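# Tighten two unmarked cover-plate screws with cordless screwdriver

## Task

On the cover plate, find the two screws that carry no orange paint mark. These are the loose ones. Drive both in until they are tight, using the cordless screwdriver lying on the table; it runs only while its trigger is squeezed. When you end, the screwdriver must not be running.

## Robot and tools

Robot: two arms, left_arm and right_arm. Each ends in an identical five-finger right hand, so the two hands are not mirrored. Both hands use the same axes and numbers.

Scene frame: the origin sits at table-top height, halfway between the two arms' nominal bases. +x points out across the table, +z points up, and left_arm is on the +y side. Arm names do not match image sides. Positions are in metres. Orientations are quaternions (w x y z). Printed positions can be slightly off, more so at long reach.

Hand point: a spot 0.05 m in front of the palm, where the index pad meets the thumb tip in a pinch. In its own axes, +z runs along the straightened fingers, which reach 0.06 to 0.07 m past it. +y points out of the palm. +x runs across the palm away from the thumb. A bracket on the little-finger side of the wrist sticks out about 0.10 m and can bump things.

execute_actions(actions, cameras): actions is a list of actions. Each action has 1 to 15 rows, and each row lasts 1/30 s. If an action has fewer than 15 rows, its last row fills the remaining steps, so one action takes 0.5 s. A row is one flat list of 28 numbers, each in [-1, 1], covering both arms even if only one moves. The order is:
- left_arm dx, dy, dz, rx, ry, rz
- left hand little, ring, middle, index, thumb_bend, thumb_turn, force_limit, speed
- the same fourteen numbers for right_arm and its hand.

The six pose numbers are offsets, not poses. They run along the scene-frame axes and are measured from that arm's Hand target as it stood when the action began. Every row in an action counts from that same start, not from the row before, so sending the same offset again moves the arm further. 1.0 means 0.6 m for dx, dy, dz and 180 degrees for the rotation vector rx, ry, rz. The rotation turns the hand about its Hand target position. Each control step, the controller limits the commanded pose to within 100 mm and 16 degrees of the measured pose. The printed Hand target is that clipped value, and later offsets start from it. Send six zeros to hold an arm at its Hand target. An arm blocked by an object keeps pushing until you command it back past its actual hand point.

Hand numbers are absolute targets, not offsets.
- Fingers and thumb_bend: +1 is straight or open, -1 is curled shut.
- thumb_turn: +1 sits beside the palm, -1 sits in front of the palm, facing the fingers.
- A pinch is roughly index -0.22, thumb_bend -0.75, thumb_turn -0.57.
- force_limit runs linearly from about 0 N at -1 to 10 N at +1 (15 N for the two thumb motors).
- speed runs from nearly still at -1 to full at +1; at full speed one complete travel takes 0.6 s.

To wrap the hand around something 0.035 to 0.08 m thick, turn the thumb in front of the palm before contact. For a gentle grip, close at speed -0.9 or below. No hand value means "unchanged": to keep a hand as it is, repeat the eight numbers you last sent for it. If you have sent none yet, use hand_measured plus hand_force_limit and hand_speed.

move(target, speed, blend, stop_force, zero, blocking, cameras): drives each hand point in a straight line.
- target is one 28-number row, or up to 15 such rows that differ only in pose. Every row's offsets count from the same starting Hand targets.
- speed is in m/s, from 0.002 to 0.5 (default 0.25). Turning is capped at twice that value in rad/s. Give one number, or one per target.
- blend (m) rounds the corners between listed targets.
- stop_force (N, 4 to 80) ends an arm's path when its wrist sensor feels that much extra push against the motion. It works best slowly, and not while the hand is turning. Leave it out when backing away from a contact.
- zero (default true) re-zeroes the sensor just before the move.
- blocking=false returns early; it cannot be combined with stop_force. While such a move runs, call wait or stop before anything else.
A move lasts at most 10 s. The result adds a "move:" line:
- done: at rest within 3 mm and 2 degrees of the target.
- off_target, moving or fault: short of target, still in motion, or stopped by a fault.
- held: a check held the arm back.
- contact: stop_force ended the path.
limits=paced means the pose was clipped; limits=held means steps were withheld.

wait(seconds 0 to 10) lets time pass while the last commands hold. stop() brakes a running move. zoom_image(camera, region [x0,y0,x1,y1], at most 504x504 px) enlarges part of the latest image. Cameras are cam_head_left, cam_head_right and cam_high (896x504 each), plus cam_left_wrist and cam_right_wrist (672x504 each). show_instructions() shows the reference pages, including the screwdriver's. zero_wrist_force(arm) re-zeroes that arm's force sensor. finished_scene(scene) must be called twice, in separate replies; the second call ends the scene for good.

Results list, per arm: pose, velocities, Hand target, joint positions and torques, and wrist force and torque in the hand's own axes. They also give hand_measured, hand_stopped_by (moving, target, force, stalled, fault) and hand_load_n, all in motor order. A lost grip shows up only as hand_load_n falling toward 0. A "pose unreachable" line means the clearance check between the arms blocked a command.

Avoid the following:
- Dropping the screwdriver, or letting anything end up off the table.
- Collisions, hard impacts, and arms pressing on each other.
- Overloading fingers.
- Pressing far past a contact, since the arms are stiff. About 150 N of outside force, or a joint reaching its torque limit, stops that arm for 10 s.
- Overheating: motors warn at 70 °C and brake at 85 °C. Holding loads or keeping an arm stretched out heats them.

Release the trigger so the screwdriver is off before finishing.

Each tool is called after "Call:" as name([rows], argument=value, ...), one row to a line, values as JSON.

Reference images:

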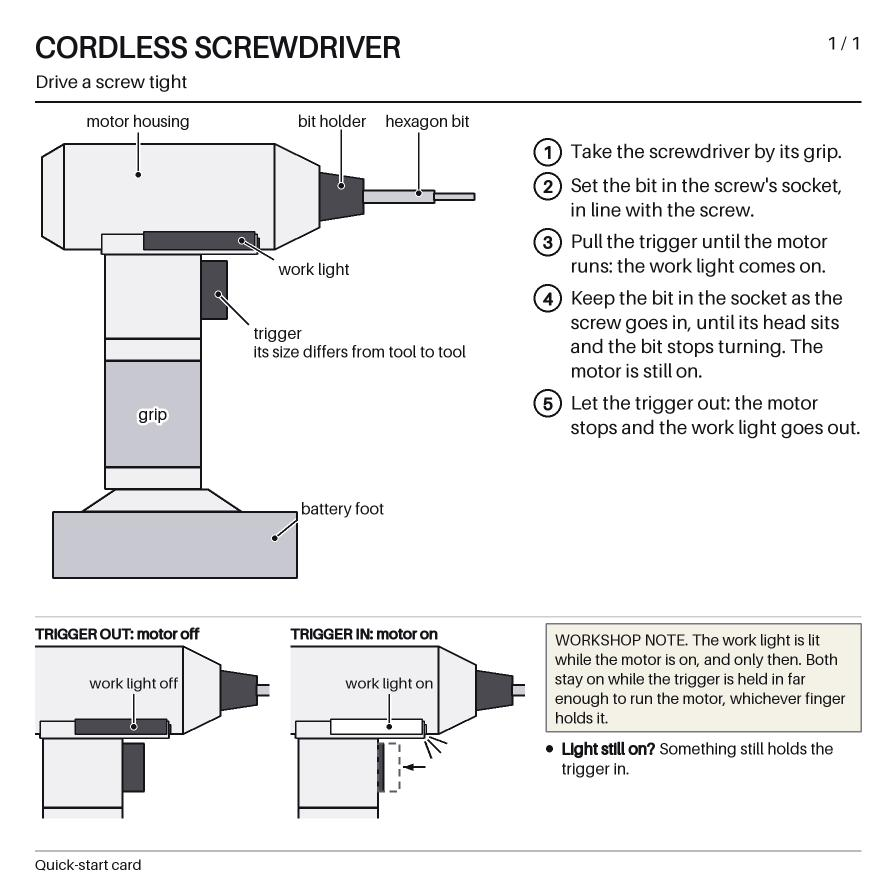

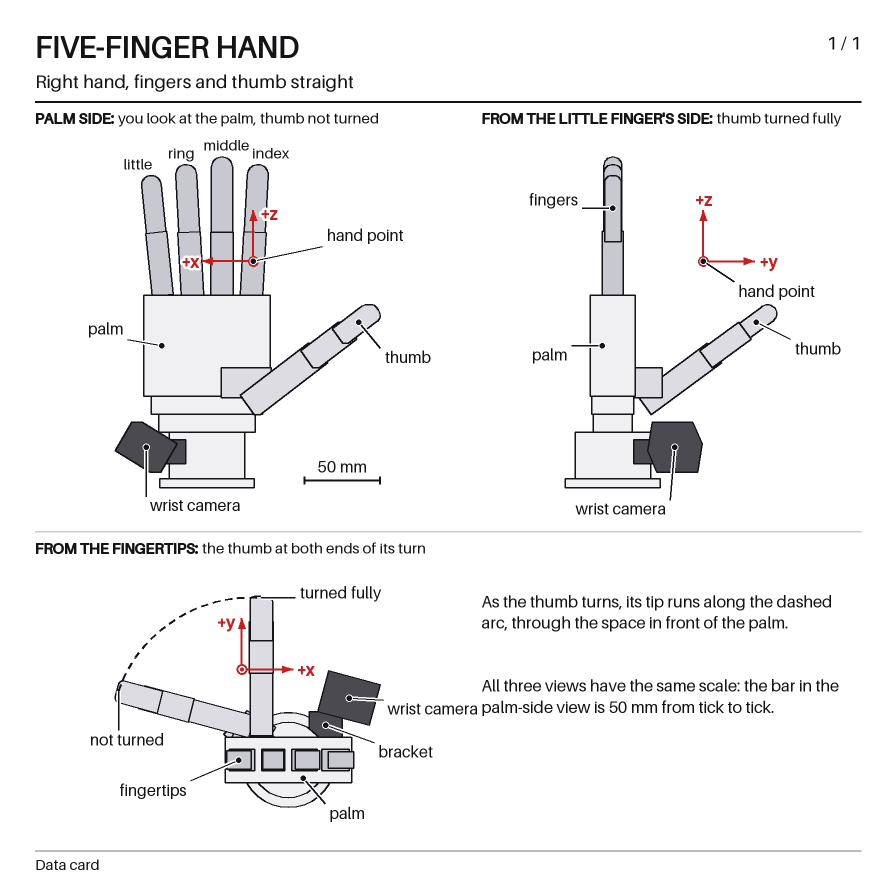

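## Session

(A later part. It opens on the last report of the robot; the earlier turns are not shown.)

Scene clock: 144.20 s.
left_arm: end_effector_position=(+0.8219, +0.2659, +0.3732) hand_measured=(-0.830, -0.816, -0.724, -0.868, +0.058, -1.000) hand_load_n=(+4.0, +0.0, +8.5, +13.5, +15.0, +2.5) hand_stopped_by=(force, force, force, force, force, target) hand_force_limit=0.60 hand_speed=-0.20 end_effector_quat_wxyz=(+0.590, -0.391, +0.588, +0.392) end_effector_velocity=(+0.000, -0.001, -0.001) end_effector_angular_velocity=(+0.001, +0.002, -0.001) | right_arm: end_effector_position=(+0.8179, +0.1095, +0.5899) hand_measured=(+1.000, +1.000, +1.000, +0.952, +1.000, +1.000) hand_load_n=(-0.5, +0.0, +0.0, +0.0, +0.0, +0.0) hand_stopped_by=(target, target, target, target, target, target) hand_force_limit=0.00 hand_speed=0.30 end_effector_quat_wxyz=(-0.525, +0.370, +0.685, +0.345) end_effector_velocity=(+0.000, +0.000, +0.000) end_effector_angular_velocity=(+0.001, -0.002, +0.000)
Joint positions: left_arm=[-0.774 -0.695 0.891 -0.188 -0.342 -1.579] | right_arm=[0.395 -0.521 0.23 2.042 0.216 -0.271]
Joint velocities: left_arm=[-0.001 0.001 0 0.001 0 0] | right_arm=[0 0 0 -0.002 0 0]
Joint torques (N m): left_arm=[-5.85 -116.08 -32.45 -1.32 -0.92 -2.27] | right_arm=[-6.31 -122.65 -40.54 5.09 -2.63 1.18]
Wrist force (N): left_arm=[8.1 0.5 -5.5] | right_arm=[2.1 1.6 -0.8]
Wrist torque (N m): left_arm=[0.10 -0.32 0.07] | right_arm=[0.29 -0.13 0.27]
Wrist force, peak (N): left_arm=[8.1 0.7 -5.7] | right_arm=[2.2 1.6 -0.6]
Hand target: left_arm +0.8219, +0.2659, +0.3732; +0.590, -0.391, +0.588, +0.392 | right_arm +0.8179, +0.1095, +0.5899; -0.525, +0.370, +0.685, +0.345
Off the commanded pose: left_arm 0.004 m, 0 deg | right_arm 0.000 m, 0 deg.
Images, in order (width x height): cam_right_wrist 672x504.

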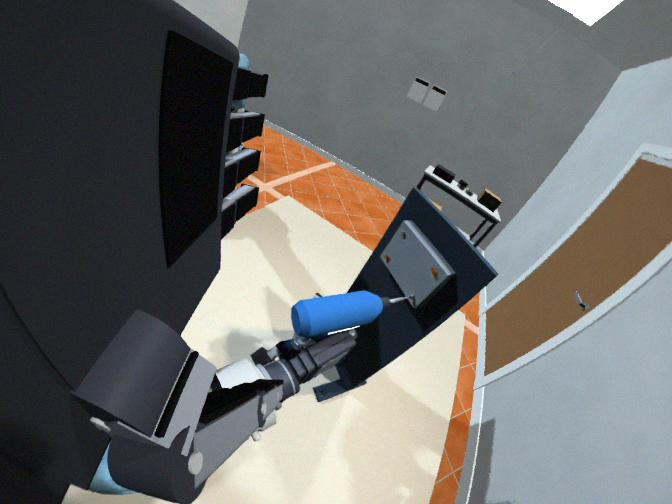

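Call:
move(target=[-0.00195,-0.00475,-0.00117,0,0,0,-0.99,-0.99,-0.99,-0.9,-0.99,-1,0.6,-0.2,0,0,0,0,0,0,1,1,1,1,1,1,0.0,0.3], speed=0.01, cameras=[])

Call:
move(target=[0.0058,0.00814,0,0,0,0,-0.99,-0.99,-0.99,-0.9,-0.99,-1,0.6,-0.2,0,0,0,0,0,0,1,1,1,1,1,1,0.0,0.3], speed=0.004, stop_force=6, cameras=["cam_right_wrist"])

Call:
zoom_image(camera="cam_right_wrist", region=[395, 280, 431, 307])

Scene clock: 145.27 s.
left_arm: end_effector_position=(+0.8207, +0.2630, +0.3725) hand_measured=(-0.830, -0.816, -0.724, -0.868, +0.058, -1.000) hand_load_n=(+4.0, +0.0, +8.5, +14.0, +15.0, +2.5) hand_stopped_by=(force, force, force, force, force, target) hand_force_limit=0.60 hand_speed=-0.20 end_effector_quat_wxyz=(+0.590, -0.391, +0.588, +0.392) end_effector_velocity=(+0.000, +0.000, +0.000) end_effector_angular_velocity=(+0.001, +0.002, +0.000) | right_arm: end_effector_position=(+0.8179, +0.1095, +0.5899) hand_measured=(+1.000, +1.000, +1.000, +0.952, +1.000, +1.000) hand_load_n=(+0.0, +0.5, +0.0, +0.0, +0.0, +0.0) hand_stopped_by=(target, target, target, target, target, target) hand_force_limit=0.00 hand_speed=0.30 end_effector_quat_wxyz=(-0.525, +0.370, +0.685, +0.345) end_effector_velocity=(+0.000, +0.000, -0.001) end_effector_angular_velocity=(+0.000, -0.001, +0.000)
Joint positions: left_arm=[-0.777 -0.693 0.89 -0.188 -0.345 -1.579] | right_arm=[0.395 -0.521 0.23 2.042 0.216 -0.271]
Joint velocities: left_arm=[0 0 0 0 0 0.002] | right_arm=[0 0.001 0 -0.001 0 0]
Joint torques (N m): left_arm=[-4.84 -89.06 -53.03 -1.68 -0.97 2.65] | right_arm=[-7.19 -123.53 -40.34 5.17 -2.86 0.93]
Wrist force (N): left_arm=[7.5 0.1 -0.5] | right_arm=[1.9 1.4 -0.4]
Wrist torque (N m): left_arm=[-0.06 -0.05 0.08] | right_arm=[0.23 -0.13 0.26]
Wrist force, peak (N): left_arm=[8.0 1.1 -5.6] | right_arm=[2.4 1.6 -0.4]
Hand target: left_arm +0.8207, +0.2631, +0.3725; +0.590, -0.391, +0.588, +0.392 | right_arm +0.8179, +0.1095, +0.5899; -0.525, +0.370, +0.685, +0.345
Off the commanded pose: left_arm 0.000 m, 0 deg | right_arm 0.000 m, 0 deg.
move: done
No camera images: "cameras" was empty.

Scene clock: 147.10 s.
left_arm: end_effector_position=(+0.8225, +0.2656, +0.3725) hand_measured=(-0.830, -0.816, -0.724, -0.868, +0.058, -1.000) hand_load_n=(+4.0, +0.0, +8.5, +13.5, +15.0, +2.0) hand_stopped_by=(force, force, force, force, force, target) hand_force_limit=0.60 hand_speed=-0.20 end_effector_quat_wxyz=(+0.590, -0.391, +0.588, +0.392) end_effector_velocity=(+0.000, -0.001, +0.000) end_effector_angular_velocity=(+0.001, +0.001, -0.001) | right_arm: end_effector_position=(+0.8179, +0.1095, +0.5899) hand_measured=(+1.000, +1.000, +1.000, +0.952, +1.000, +1.000) hand_load_n=(+0.0, +0.0, +0.0, +0.0, +0.0, +0.0) hand_stopped_by=(target, target, target, target, target, target) hand_force_limit=0.00 hand_speed=0.30 end_effector_quat_wxyz=(-0.525, +0.370, +0.685, +0.345) end_effector_velocity=(+0.000, +0.000, +0.000) end_effector_angular_velocity=(+0.000, +0.000, +0.000)
Joint positions: left_arm=[-0.774 -0.693 0.889 -0.187 -0.342 -1.579] | right_arm=[0.395 -0.521 0.23 2.042 0.216 -0.271]
Joint velocities: left_arm=[-0.001 0.001 0 0 0 0.001] | right_arm=[0 0 0 0 0 0]
Joint torques (N m): left_arm=[-5.64 -94.78 -47.54 3.34 -0.65 0.69] | right_arm=[-6.91 -122.47 -40.49 5.16 -2.77 1.07]
Wrist force (N): left_arm=[8.1 2.1 -7.6] | right_arm=[2.0 1.5 -0.3]
Wrist torque (N m): left_arm=[0.26 -0.34 0.06] | right_arm=[0.24 -0.14 0.26]
Wrist force, peak (N): left_arm=[8.1 2.1 -10.4] | right_arm=[2.8 1.4 -0.3]
Hand target: left_arm +0.8225, +0.2656, +0.3725; +0.590, -0.391, +0.588, +0.392 | right_arm +0.8179, +0.1095, +0.5899; -0.525, +0.370, +0.685, +0.345
Off the commanded pose: left_arm 0.003 m, 0 deg | right_arm 0.000 m, 0 deg.
move: contact (left_arm)
Images, in order (width x height): cam_right_wrist 672x504.

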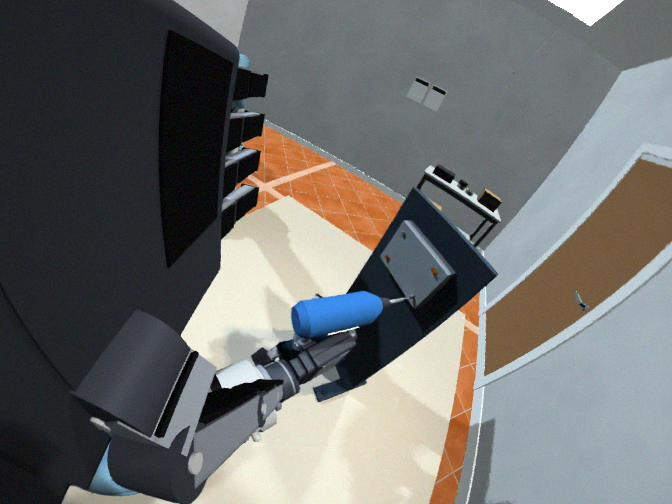

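Scaled by 14.000 from the camera's 672x504 image, which has a finer 960x720 frame.

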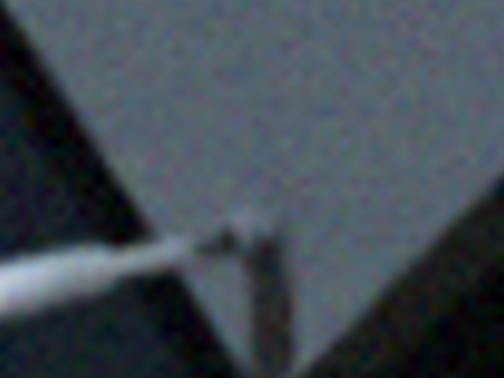

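Call:
move(target=[-0.0058,-0.00814,0,0,0,0,-0.99,-0.99,-0.99,-0.9,-0.99,-1,0.6,-0.2,0,0,0,0,0,0,1,1,1,1,1,1,0.0,0.3], speed=0.02, cameras=["cam_right_wrist"])

Call:
zoom_image(camera="cam_right_wrist", region=[395, 280, 431, 307])

Call:
zoom_image(camera="cam_right_wrist", region=[370, 270, 450, 330])

Scene clock: 148.50 s.
left_arm: end_effector_position=(+0.8189, +0.2606, +0.3725) hand_measured=(-0.830, -0.816, -0.724, -0.868, +0.058, -1.000) hand_load_n=(+4.0, +0.0, +8.5, +14.0, +15.0, +2.0) hand_stopped_by=(force, force, force, force, force, target) hand_force_limit=0.60 hand_speed=-0.20 end_effector_quat_wxyz=(+0.590, -0.391, +0.588, +0.392) end_effector_velocity=(+0.000, +0.000, +0.000) end_effector_angular_velocity=(+0.001, +0.001, +0.001) | right_arm: end_effector_position=(+0.8179, +0.1095, +0.5899) hand_measured=(+1.000, +1.000, +1.000, +0.952, +1.000, +1.000) hand_load_n=(+0.0, +0.0, +0.0, +0.0, +0.0, +0.0) hand_stopped_by=(target, target, target, target, target, target) hand_force_limit=0.00 hand_speed=0.30 end_effector_quat_wxyz=(-0.525, +0.370, +0.685, +0.345) end_effector_velocity=(-0.001, +0.000, +0.002) end_effector_angular_velocity=(+0.000, -0.001, +0.000)
Joint positions: left_arm=[-0.78 -0.694 0.89 -0.188 -0.348 -1.579] | right_arm=[0.395 -0.521 0.23 2.042 0.216 -0.271]
Joint velocities: left_arm=[0 0 0 0 -0.001 0.001] | right_arm=[0 -0.002 0 0.001 0 0]
Joint torques (N m): left_arm=[4.25 -124.06 -34.94 -1.22 -0.25 3.7] | right_arm=[-7.2 -122.43 -40.27 5.17 -2.46 0.82]
Wrist force (N): left_arm=[7.9 0.0 -0.4] | right_arm=[1.9 1.4 -0.8]
Wrist torque (N m): left_arm=[-0.08 -0.11 0.10] | right_arm=[0.25 -0.12 0.25]
Wrist force, peak (N): left_arm=[8.2 1.3 -7.6] | right_arm=[2.3 1.7 -0.7]
Hand target: left_arm +0.8190, +0.2607, +0.3725; +0.590, -0.391, +0.588, +0.392 | right_arm +0.8179, +0.1095, +0.5899; -0.525, +0.370, +0.685, +0.345
Off the commanded pose: left_arm 0.000 m, 0 deg | right_arm 0.000 m, 0 deg.
move: done
Images, in order (width x height): cam_right_wrist 672x504.

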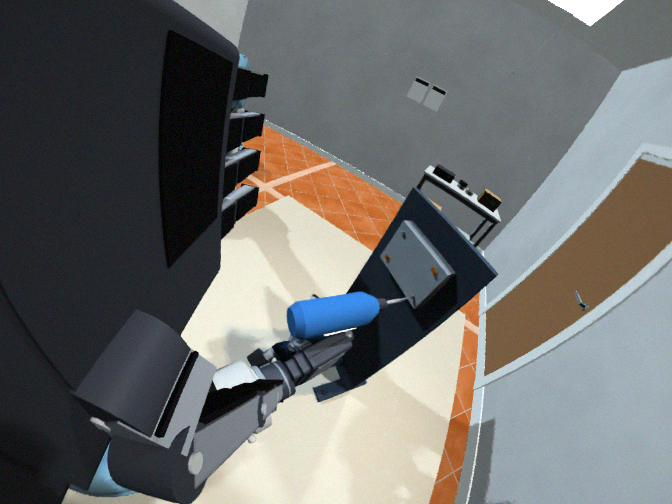

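Scaled by 14.000 from the camera's 672x504 image, which has a finer 960x720 frame.

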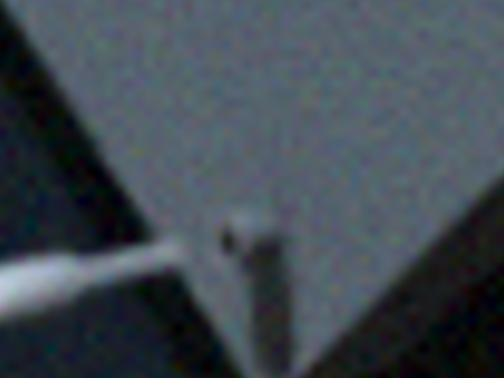

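Scaled by 6.300 from the camera's 672x504 image, which has a finer 960x720 frame.

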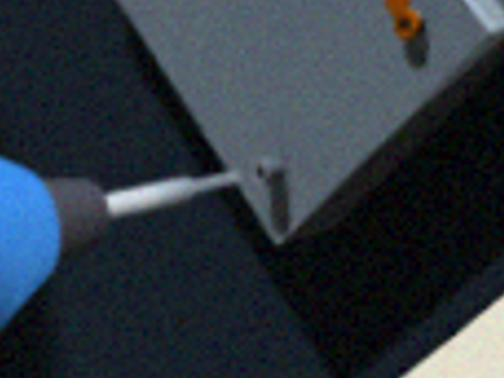

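Call:
move(target=[0.00552,0.00515,0.00117,0,0,0,-0.99,-0.99,-0.99,-0.9,-0.99,-1,0.6,-0.2,0,0,0,0,0,0,1,1,1,1,1,1,0.0,0.3], speed=0.01, cameras=[])

Call:
move(target=[0.0058,0.00814,0,0,0,0,-0.99,-0.99,-0.99,-0.9,-0.99,-1,0.6,-0.2,0,0,0,0,0,0,1,1,1,1,1,1,0.0,0.3], speed=0.004, stop_force=6, cameras=["cam_right_wrist"])

Call:
zoom_image(camera="cam_right_wrist", region=[395, 280, 431, 307])

Scene clock: 149.53 s.
left_arm: end_effector_position=(+0.8224, +0.2638, +0.3732) hand_measured=(-0.830, -0.816, -0.724, -0.868, +0.058, -1.000) hand_load_n=(+4.0, +0.0, +8.5, +14.0, +15.5, +2.0) hand_stopped_by=(force, force, force, force, force, target) hand_force_limit=0.60 hand_speed=-0.20 end_effector_quat_wxyz=(+0.590, -0.391, +0.588, +0.392) end_effector_velocity=(+0.000, +0.000, +0.000) end_effector_angular_velocity=(+0.000, +0.000, +0.001) | right_arm: end_effector_position=(+0.8179, +0.1095, +0.5899) hand_measured=(+1.000, +1.000, +1.000, +0.952, +1.000, +1.000) hand_load_n=(+0.0, +0.0, +0.0, +0.0, +0.0, +0.0) hand_stopped_by=(target, target, target, target, target, target) hand_force_limit=0.00 hand_speed=0.30 end_effector_quat_wxyz=(-0.525, +0.370, +0.685, +0.345) end_effector_velocity=(+0.000, +0.000, -0.001) end_effector_angular_velocity=(+0.000, +0.001, +0.000)
Joint positions: left_arm=[-0.775 -0.692 0.885 -0.185 -0.343 -1.579] | right_arm=[0.395 -0.521 0.23 2.042 0.216 -0.271]
Joint velocities: left_arm=[0 0 0 0 0 0] | right_arm=[0 0.001 0 0 0 0]
Joint torques (N m): left_arm=[-2.3 -94.93 -50.1 4.37 0.14 -0.63] | right_arm=[-8.31 -122.74 -40.84 5.12 -2.59 0.89]
Wrist force (N): left_arm=[7.8 0.0 -0.8] | right_arm=[1.7 1.7 -0.3]
Wrist torque (N m): left_arm=[-0.06 -0.08 0.10] | right_arm=[0.28 -0.09 0.25]
Wrist force, peak (N): left_arm=[8.2 -0.1 -0.4] | right_arm=[2.5 1.8 -0.4]
Hand target: left_arm +0.8223, +0.2638, +0.3732; +0.590, -0.391, +0.588, +0.392 | right_arm +0.8179, +0.1095, +0.5899; -0.525, +0.370, +0.685, +0.345
Off the commanded pose: left_arm 0.000 m, 0 deg | right_arm 0.000 m, 0 deg.
move: done
No camera images: "cameras" was empty.

Scene clock: 150.97 s.
left_arm: end_effector_position=(+0.8232, +0.2650, +0.3732) hand_measured=(-0.830, -0.816, -0.724, -0.868, +0.058, -1.000) hand_load_n=(+4.0, -0.5, +8.5, +13.5, +15.0, +2.0) hand_stopped_by=(force, force, force, force, force, target) hand_force_limit=0.60 hand_speed=-0.20 end_effector_quat_wxyz=(+0.590, -0.391, +0.588, +0.392) end_effector_velocity=(+0.000, -0.001, +0.000) end_effector_angular_velocity=(+0.000, -0.001, -0.001) | right_arm: end_effector_position=(+0.8179, +0.1095, +0.5899) hand_measured=(+1.000, +1.000, +1.000, +0.952, +1.000, +1.000) hand_load_n=(+0.0, +0.0, +0.0, +0.0, +0.0, +0.0) hand_stopped_by=(target, target, target, target, target, target) hand_force_limit=0.00 hand_speed=0.30 end_effector_quat_wxyz=(-0.525, +0.370, +0.685, +0.345) end_effector_velocity=(+0.000, +0.000, +0.000) end_effector_angular_velocity=(-0.001, +0.000, +0.000)
Joint positions: left_arm=[-0.774 -0.691 0.885 -0.185 -0.342 -1.579] | right_arm=[0.395 -0.521 0.23 2.042 0.216 -0.271]
Joint velocities: left_arm=[-0.001 0 0 0 0 -0.001] | right_arm=[0 0 0 0 0.001 0]
Joint torques (N m): left_arm=[-5.33 -99.25 -42.56 3.4 -0.85 -2.22] | right_arm=[-7.94 -122.31 -40.28 4.96 -2.53 0.97]
Wrist force (N): left_arm=[8.2 1.2 -7.6] | right_arm=[2.1 1.6 -0.6]
Wrist torque (N m): left_arm=[0.24 -0.27 0.07] | right_arm=[0.28 -0.14 0.28]
Wrist force, peak (N): left_arm=[8.4 2.0 -10.6] | right_arm=[2.3 1.7 -0.5]
Hand target: left_arm +0.8232, +0.2650, +0.3732; +0.590, -0.391, +0.588, +0.392 | right_arm +0.8179, +0.1095, +0.5899; -0.525, +0.370, +0.685, +0.345
Off the commanded pose: left_arm 0.004 m, 0 deg | right_arm 0.000 m, 0 deg.
move: contact (left_arm)
Images, in order (width x height): cam_right_wrist 672x504.

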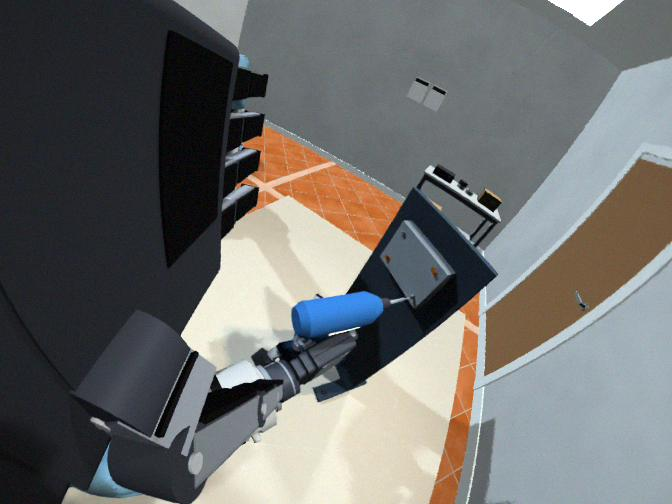

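Scaled by 14.000 from the camera's 672x504 image, which has a finer 960x720 frame.

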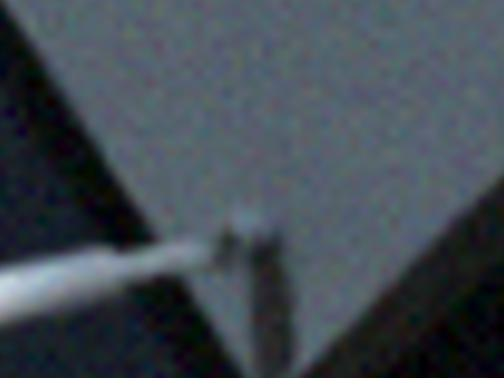

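Call:
move(target=[-0.00126,-0.00319,0.00167,0,0,0,-0.99,-0.99,-0.99,-0.9,-0.99,-1,0.6,-0.2,0,0,0,0,0,0,1,1,1,1,1,1,0.0,0.3], speed=0.01, cameras=[])

Call:
move(target=[0.0058,0.00814,0,0,0,0,-0.99,-0.99,-0.99,-0.9,-0.99,-1,0.6,-0.2,0,0,0,0,0,0,1,1,1,1,1,1,0.0,0.3], speed=0.004, stop_force=6, cameras=["cam_right_wrist"])

Call:
zoom_image(camera="cam_right_wrist", region=[395, 280, 431, 307])

Scene clock: 151.97 s.
left_arm: end_effector_position=(+0.8225, +0.2631, +0.3742) hand_measured=(-0.830, -0.816, -0.724, -0.868, +0.058, -1.000) hand_load_n=(+4.0, +0.0, +8.5, +14.0, +15.5, +2.0) hand_stopped_by=(force, force, force, force, force, target) hand_force_limit=0.60 hand_speed=-0.20 end_effector_quat_wxyz=(+0.590, -0.391, +0.588, +0.392) end_effector_velocity=(+0.000, +0.000, +0.000) end_effector_angular_velocity=(+0.000, +0.000, +0.000) | right_arm: end_effector_position=(+0.8179, +0.1095, +0.5899) hand_measured=(+1.000, +1.000, +1.000, +0.952, +1.000, +1.000) hand_load_n=(+0.0, +0.0, +0.0, +0.0, -0.5, +0.5) hand_stopped_by=(target, target, target, target, target, target) hand_force_limit=0.00 hand_speed=0.30 end_effector_quat_wxyz=(-0.525, +0.370, +0.685, +0.345) end_effector_velocity=(+0.000, +0.000, +0.000) end_effector_angular_velocity=(+0.000, +0.000, +0.000)
Joint positions: left_arm=[-0.776 -0.691 0.882 -0.183 -0.343 -1.579] | right_arm=[0.395 -0.521 0.23 2.042 0.216 -0.271]
Joint velocities: left_arm=[0 0 0 0 0 0] | right_arm=[0 0 0 0 0 0]
Joint torques (N m): left_arm=[-6.96 -85.08 -51.26 4.49 -1.19 1.55] | right_arm=[-7.82 -122.38 -40.74 5.01 -2.39 1.02]
Wrist force (N): left_arm=[7.7 0.3 -0.7] | right_arm=[2.0 1.5 -0.3]
Wrist torque (N m): left_arm=[-0.02 -0.07 0.10] | right_arm=[0.24 -0.13 0.26]
Wrist force, peak (N): left_arm=[8.3 1.3 -7.5] | right_arm=[2.3 1.6 -0.4]
Hand target: left_arm +0.8225, +0.2631, +0.3742; +0.590, -0.391, +0.588, +0.392 | right_arm +0.8179, +0.1095, +0.5899; -0.525, +0.370, +0.685, +0.345
Off the commanded pose: left_arm 0.000 m, 0 deg | right_arm 0.000 m, 0 deg.
move: done
No camera images: "cameras" was empty.

Scene clock: 153.77 s.
left_arm: end_effector_position=(+0.8241, +0.2653, +0.3742) hand_measured=(-0.830, -0.816, -0.724, -0.868, +0.058, -1.000) hand_load_n=(+4.0, +0.0, +9.0, +13.5, +15.0, +2.0) hand_stopped_by=(force, force, force, force, force, target) hand_force_limit=0.60 hand_speed=-0.20 end_effector_quat_wxyz=(+0.590, -0.391, +0.588, +0.392) end_effector_velocity=(+0.000, -0.001, +0.000) end_effector_angular_velocity=(+0.001, +0.002, -0.001) | right_arm: end_effector_position=(+0.8179, +0.1095, +0.5899) hand_measured=(+1.000, +1.000, +1.000, +0.952, +1.000, +1.000) hand_load_n=(+0.0, +0.0, +0.0, +0.0, +0.0, +0.0) hand_stopped_by=(target, target, target, target, target, target) hand_force_limit=0.00 hand_speed=0.30 end_effector_quat_wxyz=(-0.525, +0.370, +0.685, +0.345) end_effector_velocity=(+0.000, +0.000, -0.001) end_effector_angular_velocity=(+0.000, +0.001, +0.000)
Joint positions: left_arm=[-0.773 -0.691 0.882 -0.182 -0.341 -1.579] | right_arm=[0.395 -0.521 0.23 2.042 0.216 -0.271]
Joint velocities: left_arm=[-0.001 0 0 0 0 0.002] | right_arm=[0 0.001 0 0 0 0]
Joint torques (N m): left_arm=[-11.21 -93.56 -46.77 2.81 -1.85 1.96] | right_arm=[-9.24 -121.18 -40.23 5.26 -2.65 0.93]
Wrist force (N): left_arm=[6.1 0.7 -2.6] | right_arm=[2.1 1.7 -0.7]
Wrist torque (N m): left_arm=[-0.01 -0.36 -0.03] | right_arm=[0.31 -0.14 0.27]
Wrist force, peak (N): left_arm=[6.0 1.0 -6.6] | right_arm=[2.4 1.7 -0.3]
Hand target: left_arm +0.8241, +0.2653, +0.3742; +0.590, -0.391, +0.588, +0.392 | right_arm +0.8179, +0.1095, +0.5899; -0.525, +0.370, +0.685, +0.345
Off the commanded pose: left_arm 0.003 m, 0 deg | right_arm 0.000 m, 0 deg.
move: contact (left_arm)
Images, in order (width x height): cam_right_wrist 672x504.

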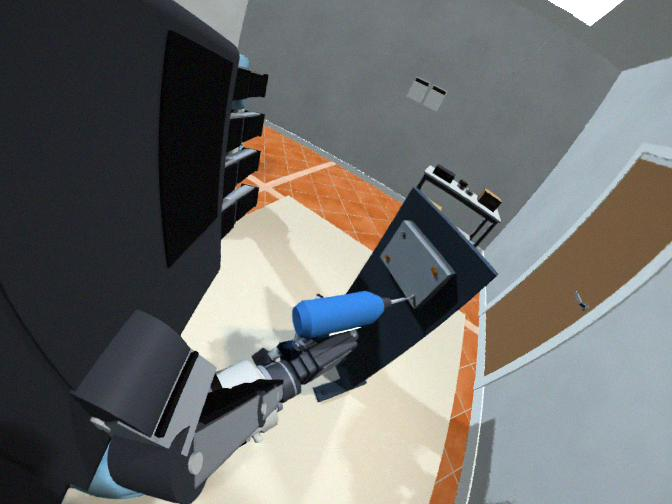

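Scaled by 14.000 from the camera's 672x504 image, which has a finer 960x720 frame.

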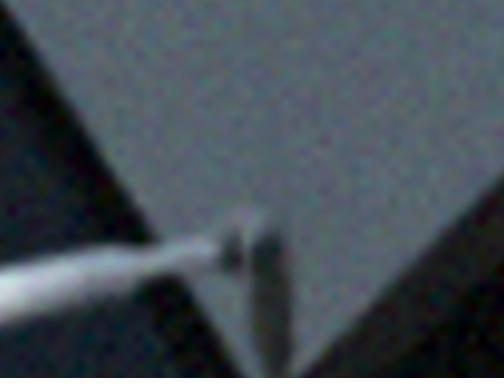

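Call:
move(target=[0.00145,0.00204,0,0,0,0,-0.99,-0.99,-0.99,-0.9,-0.99,-1,0.6,-0.2,0,0,0,0,0,0,1,1,1,1,1,1,0.0,0.3], speed=0.004, cameras=["cam_right_wrist"])

Call:
zoom_image(camera="cam_right_wrist", region=[395, 280, 431, 307])

Scene clock: 154.60 s.
left_arm: end_effector_position=(+0.8250, +0.2666, +0.3742) hand_measured=(-0.830, -0.816, -0.724, -0.868, +0.058, -1.000) hand_load_n=(+4.0, +0.0, +8.5, +13.5, +15.5, +2.0) hand_stopped_by=(force, force, force, force, force, target) hand_force_limit=0.60 hand_speed=-0.20 end_effector_quat_wxyz=(+0.590, -0.391, +0.588, +0.392) end_effector_velocity=(+0.000, +0.000, +0.000) end_effector_angular_velocity=(+0.001, +0.002, +0.000) | right_arm: end_effector_position=(+0.8179, +0.1095, +0.5899) hand_measured=(+1.000, +1.000, +1.000, +0.952, +1.000, +1.000) hand_load_n=(+0.0, +0.0, +0.0, +0.0, +0.0, +0.0) hand_stopped_by=(target, target, target, target, target, target) hand_force_limit=0.00 hand_speed=0.30 end_effector_quat_wxyz=(-0.525, +0.370, +0.685, +0.345) end_effector_velocity=(+0.000, +0.000, +0.001) end_effector_angular_velocity=(+0.001, -0.001, +0.000)
Joint positions: left_arm=[-0.772 -0.691 0.881 -0.182 -0.339 -1.579] | right_arm=[0.395 -0.521 0.23 2.042 0.216 -0.271]
Joint velocities: left_arm=[0 0 0 0 0 0.002] | right_arm=[0 -0.001 0 0 0 0]
Joint torques (N m): left_arm=[6.96 -83.19 -54.05 4.79 1.46 -0.36] | right_arm=[-8.65 -120.74 -40.37 5.07 -2.54 0.96]
Wrist force (N): left_arm=[4.5 0.1 0.6] | right_arm=[1.7 1.5 -0.7]
Wrist torque (N m): left_arm=[-0.14 -0.39 -0.12] | right_arm=[0.27 -0.08 0.25]
Wrist force, peak (N): left_arm=[5.4 1.0 -5.7] | right_arm=[2.5 1.7 -0.5]
Hand target: left_arm +0.8249, +0.2666, +0.3742; +0.590, -0.391, +0.588, +0.392 | right_arm +0.8179, +0.1095, +0.5899; -0.525, +0.370, +0.685, +0.345
Off the commanded pose: left_arm 0.000 m, 0 deg | right_arm 0.000 m, 0 deg.
move: done
Images, in order (width x height): cam_right_wrist 672x504.

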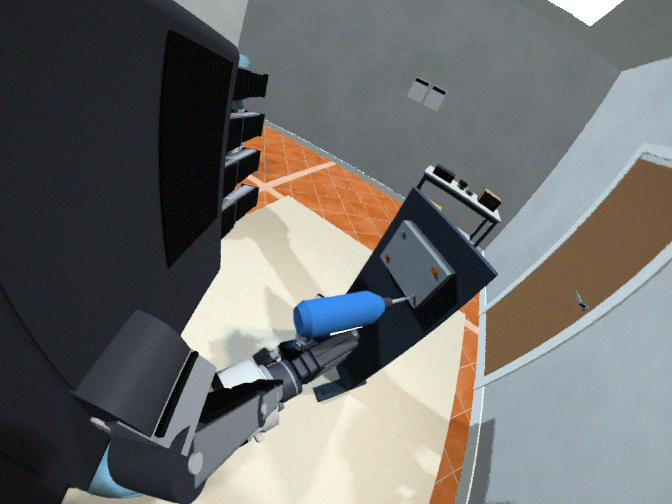

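Scaled by 14.000 from the camera's 672x504 image, which has a finer 960x720 frame.

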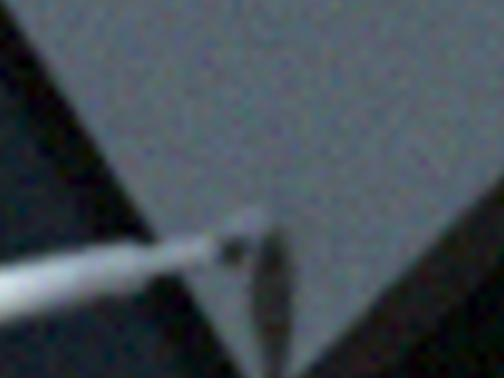

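Call:
move([
  [-0.00774,-0.01086,0,0,0,0,-0.99,-0.99,-0.99,-0.9,-0.99,-1,0.6,-0.2,0,0,0,0,0,0,1,1,1,1,1,1,0.0,0.3],
  [-0.00978,-0.00941,-0.004,0,0,0,-0.99,-0.99,-0.99,-0.9,-0.99,-1,0.6,-0.2,0,0,0,0,0,0,1,1,1,1,1,1,0.0,0.3],
], speed=0.02)

Call:
zoom_image(camera="cam_right_wrist", region=[395, 280, 431, 307])

Call:
zoom_image(camera="cam_right_wrist", region=[376, 222, 448, 276])

Scene clock: 156.60 s.
left_arm: end_effector_position=(+0.8190, +0.2609, +0.3717) hand_measured=(-0.830, -0.816, -0.724, -0.868, +0.058, -1.000) hand_load_n=(+4.0, +0.0, +9.0, +13.5, +15.5, +2.5) hand_stopped_by=(force, force, force, force, force, target) hand_force_limit=0.60 hand_speed=-0.20 end_effector_quat_wxyz=(+0.590, -0.391, +0.588, +0.392) end_effector_velocity=(+0.000, +0.000, +0.001) end_effector_angular_velocity=(-0.001, -0.002, +0.001) | right_arm: end_effector_position=(+0.8179, +0.1095, +0.5899) hand_measured=(+1.000, +1.000, +1.000, +0.952, +1.000, +1.000) hand_load_n=(+0.0, +0.0, +0.0, +0.0, +0.0, +0.0) hand_stopped_by=(target, target, target, target, target, target) hand_force_limit=0.00 hand_speed=0.30 end_effector_quat_wxyz=(-0.525, +0.370, +0.685, +0.345) end_effector_velocity=(+0.000, +0.000, -0.001) end_effector_angular_velocity=(+0.000, +0.001, +0.000)
Joint positions: left_arm=[-0.78 -0.694 0.892 -0.19 -0.347 -1.579] | right_arm=[0.395 -0.521 0.23 2.042 0.216 -0.271]
Joint velocities: left_arm=[0 0 -0.003 0.001 0 -0.001] | right_arm=[0 0 0 0 0 0]
Joint torques (N m): left_arm=[6.49 -109.1 -56.49 5.78 0.7 4.18] | right_arm=[-9.64 -121.73 -40.25 5.06 -2.56 0.89]
Wrist force (N): left_arm=[7.8 0.4 -0.5] | right_arm=[2.2 1.2 -0.4]
Wrist torque (N m): left_arm=[-0.01 -0.09 0.11] | right_arm=[0.20 -0.18 0.27]
Wrist force, peak (N): left_arm=[8.5 0.5 -0.2] | right_arm=[2.4 1.8 -0.6]
Hand target: left_arm +0.8191, +0.2609, +0.3718; +0.590, -0.391, +0.588, +0.392 | right_arm +0.8179, +0.1095, +0.5899; -0.525, +0.370, +0.685, +0.345
Off the commanded pose: left_arm 0.000 m, 0 deg | right_arm 0.000 m, 0 deg.
move: done

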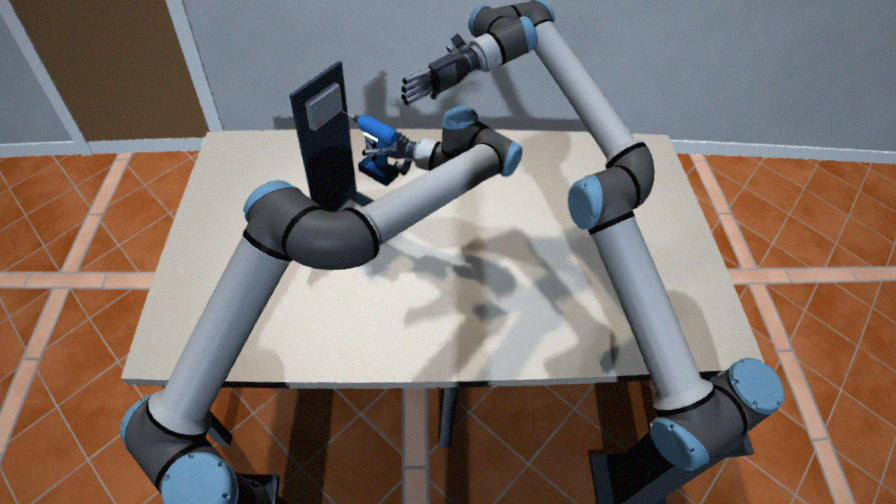

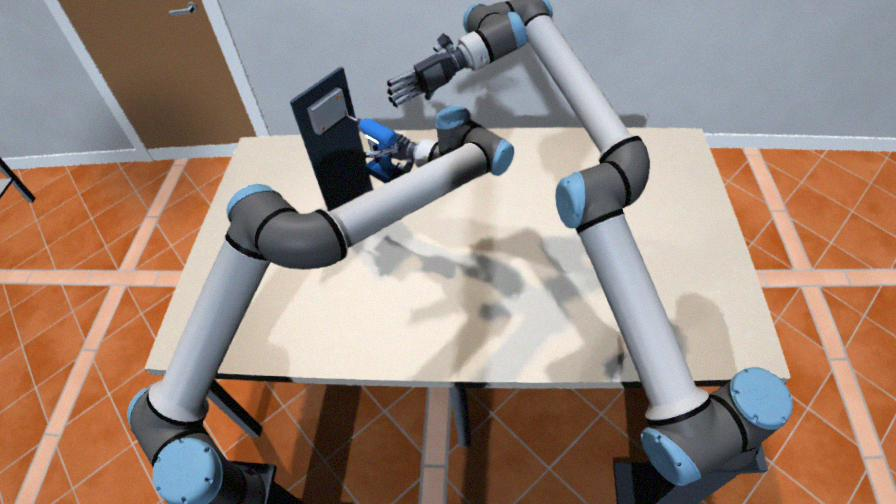

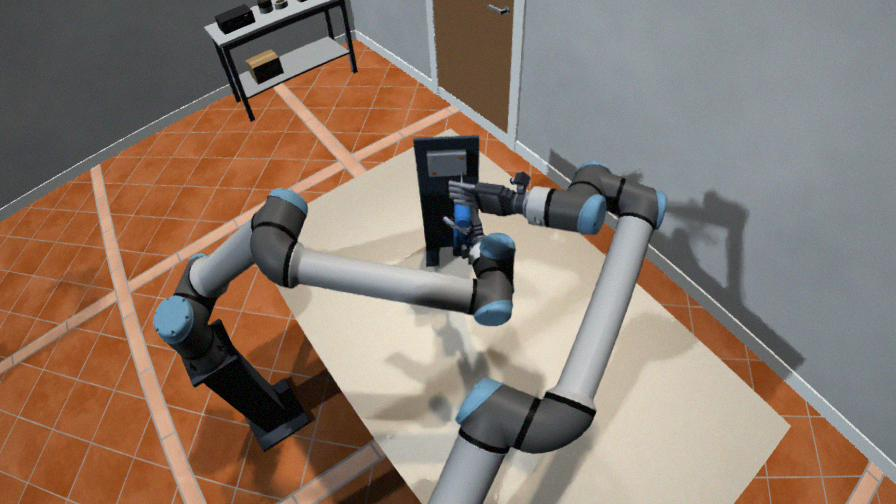

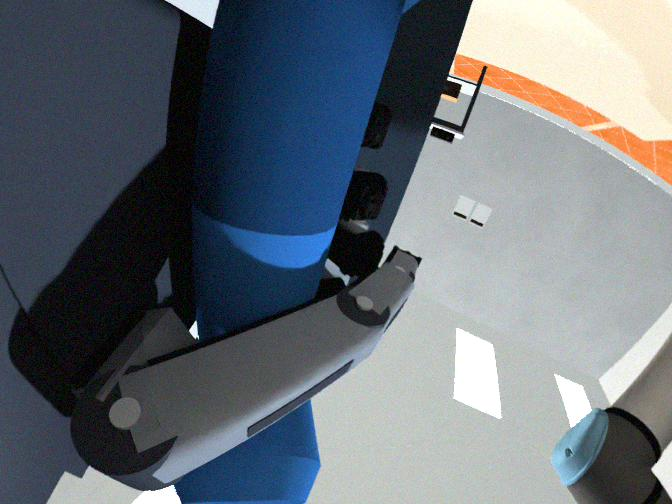

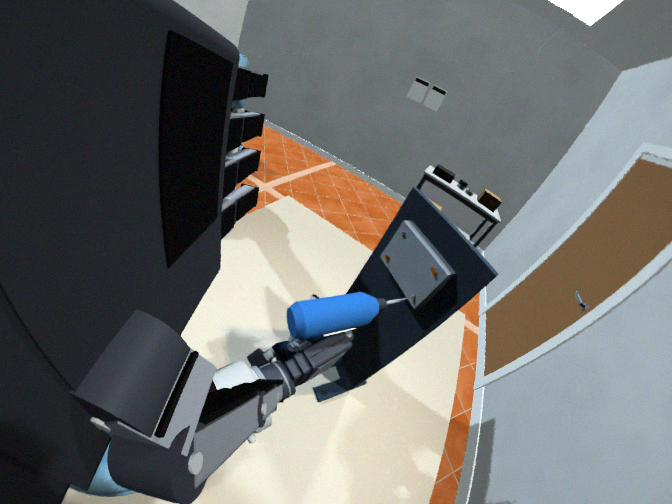

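Scaled by 14.000 from the camera's 672x504 image, which has a finer 960x720 frame.

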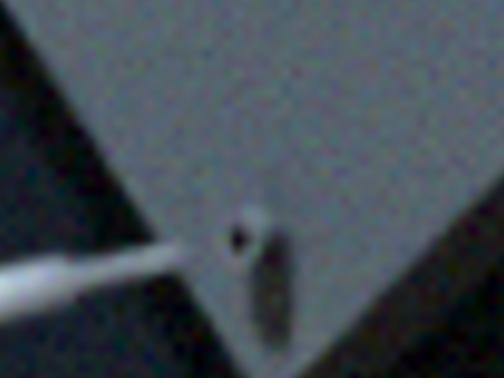

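Scaled by 7.000 from the camera's 672x504 image, which has a finer 960x720 frame.

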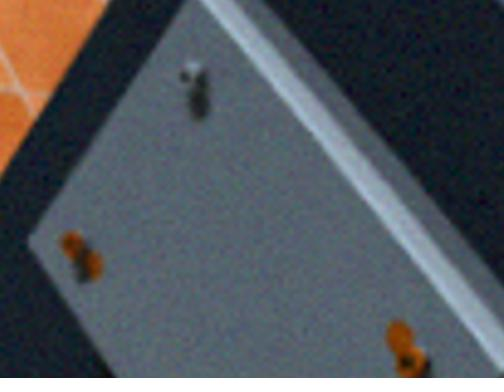

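Call:
move(target=[0.00204,-0.00145,0.0045,0,0,0,-0.99,-0.99,-0.99,-0.9,-0.99,-1,0.6,-0.2,0,0,0,0,0,0,1,1,1,1,1,1,0.0,0.3], speed=0.02, cameras=[])

Call:
move(target=[0.01065,0.01493,0,0,0,0,-0.99,-0.99,-0.99,-0.9,-0.99,-1,0.6,-0.2,0,0,0,0,0,0,1,1,1,1,1,1,0.0,0.3], speed=0.006, stop_force=7, cameras=["cam_right_wrist"])

Call:
zoom_image(camera="cam_right_wrist", region=[395, 280, 431, 307])

Scene clock: 158.27 s.
left_arm: end_effector_position=(+0.8203, +0.2600, +0.3746) hand_measured=(-0.830, -0.816, -0.724, -0.868, +0.058, -1.000) hand_load_n=(+4.0, +0.0, +8.5, +14.0, +15.0, +2.0) hand_stopped_by=(force, force, force, force, force, target) hand_force_limit=0.60 hand_speed=-0.20 end_effector_quat_wxyz=(+0.590, -0.391, +0.588, +0.392) end_effector_velocity=(+0.000, +0.000, +0.000) end_effector_angular_velocity=(+0.000, -0.001, +0.000) | right_arm: end_effector_position=(+0.8179, +0.1095, +0.5899) hand_measured=(+1.000, +1.000, +1.000, +0.952, +1.000, +1.000) hand_load_n=(+0.0, +0.0, +0.0, +0.0, +0.0, +0.0) hand_stopped_by=(target, target, target, target, target, target) hand_force_limit=0.00 hand_speed=0.30 end_effector_quat_wxyz=(-0.525, +0.370, +0.685, +0.345) end_effector_velocity=(-0.001, +0.000, +0.002) end_effector_angular_velocity=(+0.001, -0.002, +0.000)
Joint positions: left_arm=[-0.78 -0.691 0.883 -0.183 -0.347 -1.579] | right_arm=[0.395 -0.521 0.23 2.042 0.216 -0.271]
Joint velocities: left_arm=[0 -0.001 0 0 0 0] | right_arm=[0 -0.002 0 -0.001 0 0]
Joint torques (N m): left_arm=[9.98 -91.81 -44.67 3.22 1.53 1.89] | right_arm=[-9.86 -121.11 -40.44 5.12 -2.6 0.67]
Wrist force (N): left_arm=[7.5 0.2 -0.5] | right_arm=[2.2 1.7 -0.3]
Wrist torque (N m): left_arm=[-0.06 -0.05 0.08] | right_arm=[0.27 -0.16 0.28]
Wrist force, peak (N): left_arm=[8.1 0.3 -0.5] | right_arm=[2.4 1.6 -0.5]
Hand target: left_arm +0.8203, +0.2600, +0.3745; +0.590, -0.391, +0.588, +0.392 | right_arm +0.8179, +0.1095, +0.5899; -0.525, +0.370, +0.685, +0.345
Off the commanded pose: left_arm 0.000 m, 0 deg | right_arm 0.000 m, 0 deg.
move: done
No camera images: "cameras" was empty.

Scene clock: 160.73 s.
left_arm: end_effector_position=(+0.8267, +0.2690, +0.3745) hand_measured=(-0.830, -0.816, -0.724, -0.868, +0.058, -1.000) hand_load_n=(+3.5, +0.0, +8.5, +13.5, +15.5, +1.5) hand_stopped_by=(force, force, force, force, force, target) hand_force_limit=0.60 hand_speed=-0.20 end_effector_quat_wxyz=(+0.590, -0.391, +0.588, +0.392) end_effector_velocity=(+0.000, +0.000, +0.000) end_effector_angular_velocity=(+0.000, +0.000, -0.001) | right_arm: end_effector_position=(+0.8179, +0.1095, +0.5899) hand_measured=(+1.000, +1.000, +1.000, +0.952, +1.000, +1.000) hand_load_n=(+0.0, +0.5, +0.0, +0.0, +0.0, +0.0) hand_stopped_by=(target, target, target, target, target, target) hand_force_limit=0.00 hand_speed=0.30 end_effector_quat_wxyz=(-0.525, +0.370, +0.685, +0.345) end_effector_velocity=(+0.000, +0.000, +0.000) end_effector_angular_velocity=(+0.000, +0.000, +0.000)
Joint positions: left_arm=[-0.769 -0.69 0.88 -0.181 -0.336 -1.58] | right_arm=[0.395 -0.521 0.23 2.042 0.216 -0.271]
Joint velocities: left_arm=[0 0 0 0 0.001 0] | right_arm=[0 0 0 0 0 0]
Joint torques (N m): left_arm=[7.72 -89.48 -52.55 4.23 1.53 -2.07] | right_arm=[-10.78 -119.9 -40.16 5.02 -2.73 0.82]
Wrist force (N): left_arm=[8.5 2.0 -14.0] | right_arm=[2.0 1.6 -0.4]
Wrist torque (N m): left_arm=[0.47 -0.18 -0.79] | right_arm=[0.28 -0.12 0.27]
Wrist force, peak (N): left_arm=[9.5 2.7 -15.9] | right_arm=[2.2 1.9 -0.5]
Hand target: left_arm +0.8267, +0.2690, +0.3745; +0.590, -0.391, +0.588, +0.392 | right_arm +0.8179, +0.1095, +0.5899; -0.525, +0.370, +0.685, +0.345
Off the commanded pose: left_arm 0.000 m, 0 deg | right_arm 0.000 m, 0 deg.
move: contact (left_arm)
Images, in order (width x height): cam_right_wrist 672x504.

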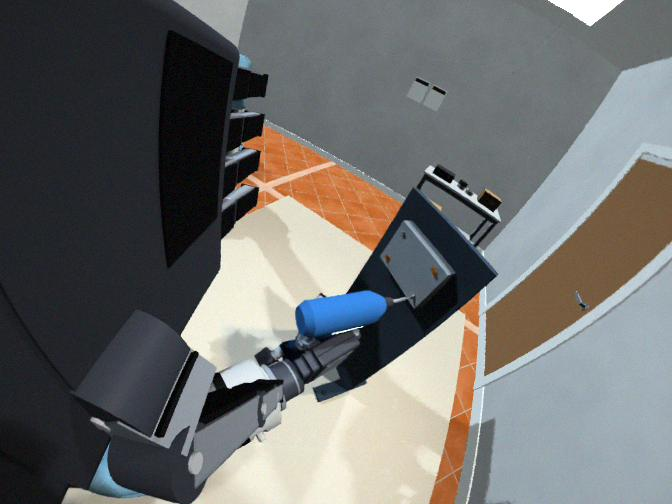

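Scaled by 14.000 from the camera's 672x504 image, which has a finer 960x720 frame.

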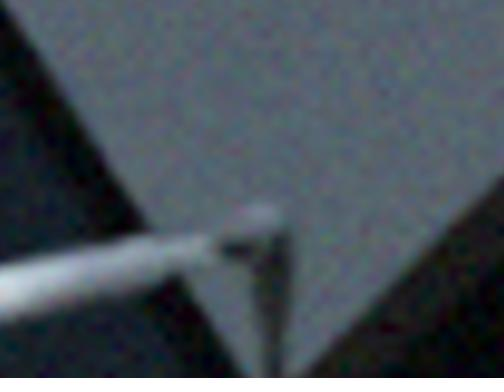

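Call:
move(target=[0.00145,0.00204,0,0,0,0,-0.99,-0.99,-0.99,-0.9,-0.99,-1,0.6,-0.2,0,0,0,0,0,0,1,1,1,1,1,1,0.0,0.3], speed=0.004, cameras=["cam_right_wrist"])

Call:
zoom_image(camera="cam_right_wrist", region=[395, 280, 431, 307])

Scene clock: 161.57 s.
left_arm: end_effector_position=(+0.8276, +0.2701, +0.3744) hand_measured=(-0.830, -0.816, -0.724, -0.868, +0.058, -1.000) hand_load_n=(+3.0, +0.0, +6.5, +10.0, +17.0, -2.5) hand_stopped_by=(force, force, force, force, force, target) hand_force_limit=0.60 hand_speed=-0.20 end_effector_quat_wxyz=(+0.590, -0.391, +0.588, +0.392) end_effector_velocity=(+0.000, +0.001, +0.001) end_effector_angular_velocity=(+0.000, +0.001, +0.000) | right_arm: end_effector_position=(+0.8179, +0.1095, +0.5899) hand_measured=(+1.000, +1.000, +1.000, +0.952, +1.000, +1.000) hand_load_n=(+0.0, +0.0, +0.0, +0.0, +0.0, +0.0) hand_stopped_by=(target, target, target, target, target, target) hand_force_limit=0.00 hand_speed=0.30 end_effector_quat_wxyz=(-0.525, +0.370, +0.685, +0.345) end_effector_velocity=(+0.000, +0.000, +0.000) end_effector_angular_velocity=(-0.001, +0.001, +0.000)
Joint positions: left_arm=[-0.768 -0.69 0.88 -0.181 -0.335 -1.58] | right_arm=[0.395 -0.521 0.23 2.042 0.216 -0.271]
Joint velocities: left_arm=[0.001 0 0 0 0.001 0.001] | right_arm=[0 0 0 0.001 0 0]
Joint torques (N m): left_arm=[58.85 -109.23 -63.57 8.37 8.52 -0.74] | right_arm=[-11.18 -120.85 -40.08 5.18 -2.61 0.73]
Wrist force (N): left_arm=[26.6 16.0 -59.7] | right_arm=[1.8 1.4 -0.5]
Wrist torque (N m): left_arm=[1.86 -0.21 -0.27] | right_arm=[0.24 -0.11 0.25]
Wrist force, peak (N): left_arm=[26.6 16.0 -59.7] | right_arm=[2.4 1.6 -0.3]
Hand target: left_arm +0.8276, +0.2702, +0.3745; +0.590, -0.391, +0.588, +0.392 | right_arm +0.8179, +0.1095, +0.5899; -0.525, +0.370, +0.685, +0.345
Off the commanded pose: left_arm 0.000 m, 0 deg | right_arm 0.000 m, 0 deg.
move: done
Images, in order (width x height): cam_right_wrist 672x504.

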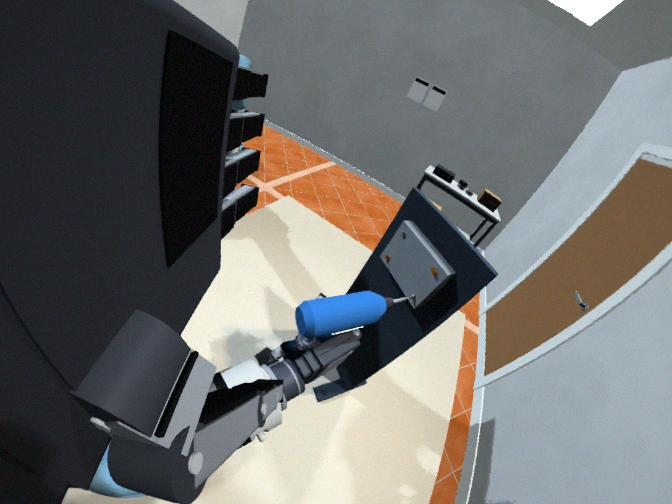

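Scaled by 14.000 from the camera's 672x504 image, which has a finer 960x720 frame.

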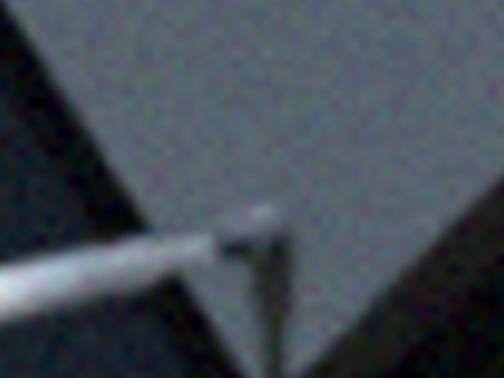

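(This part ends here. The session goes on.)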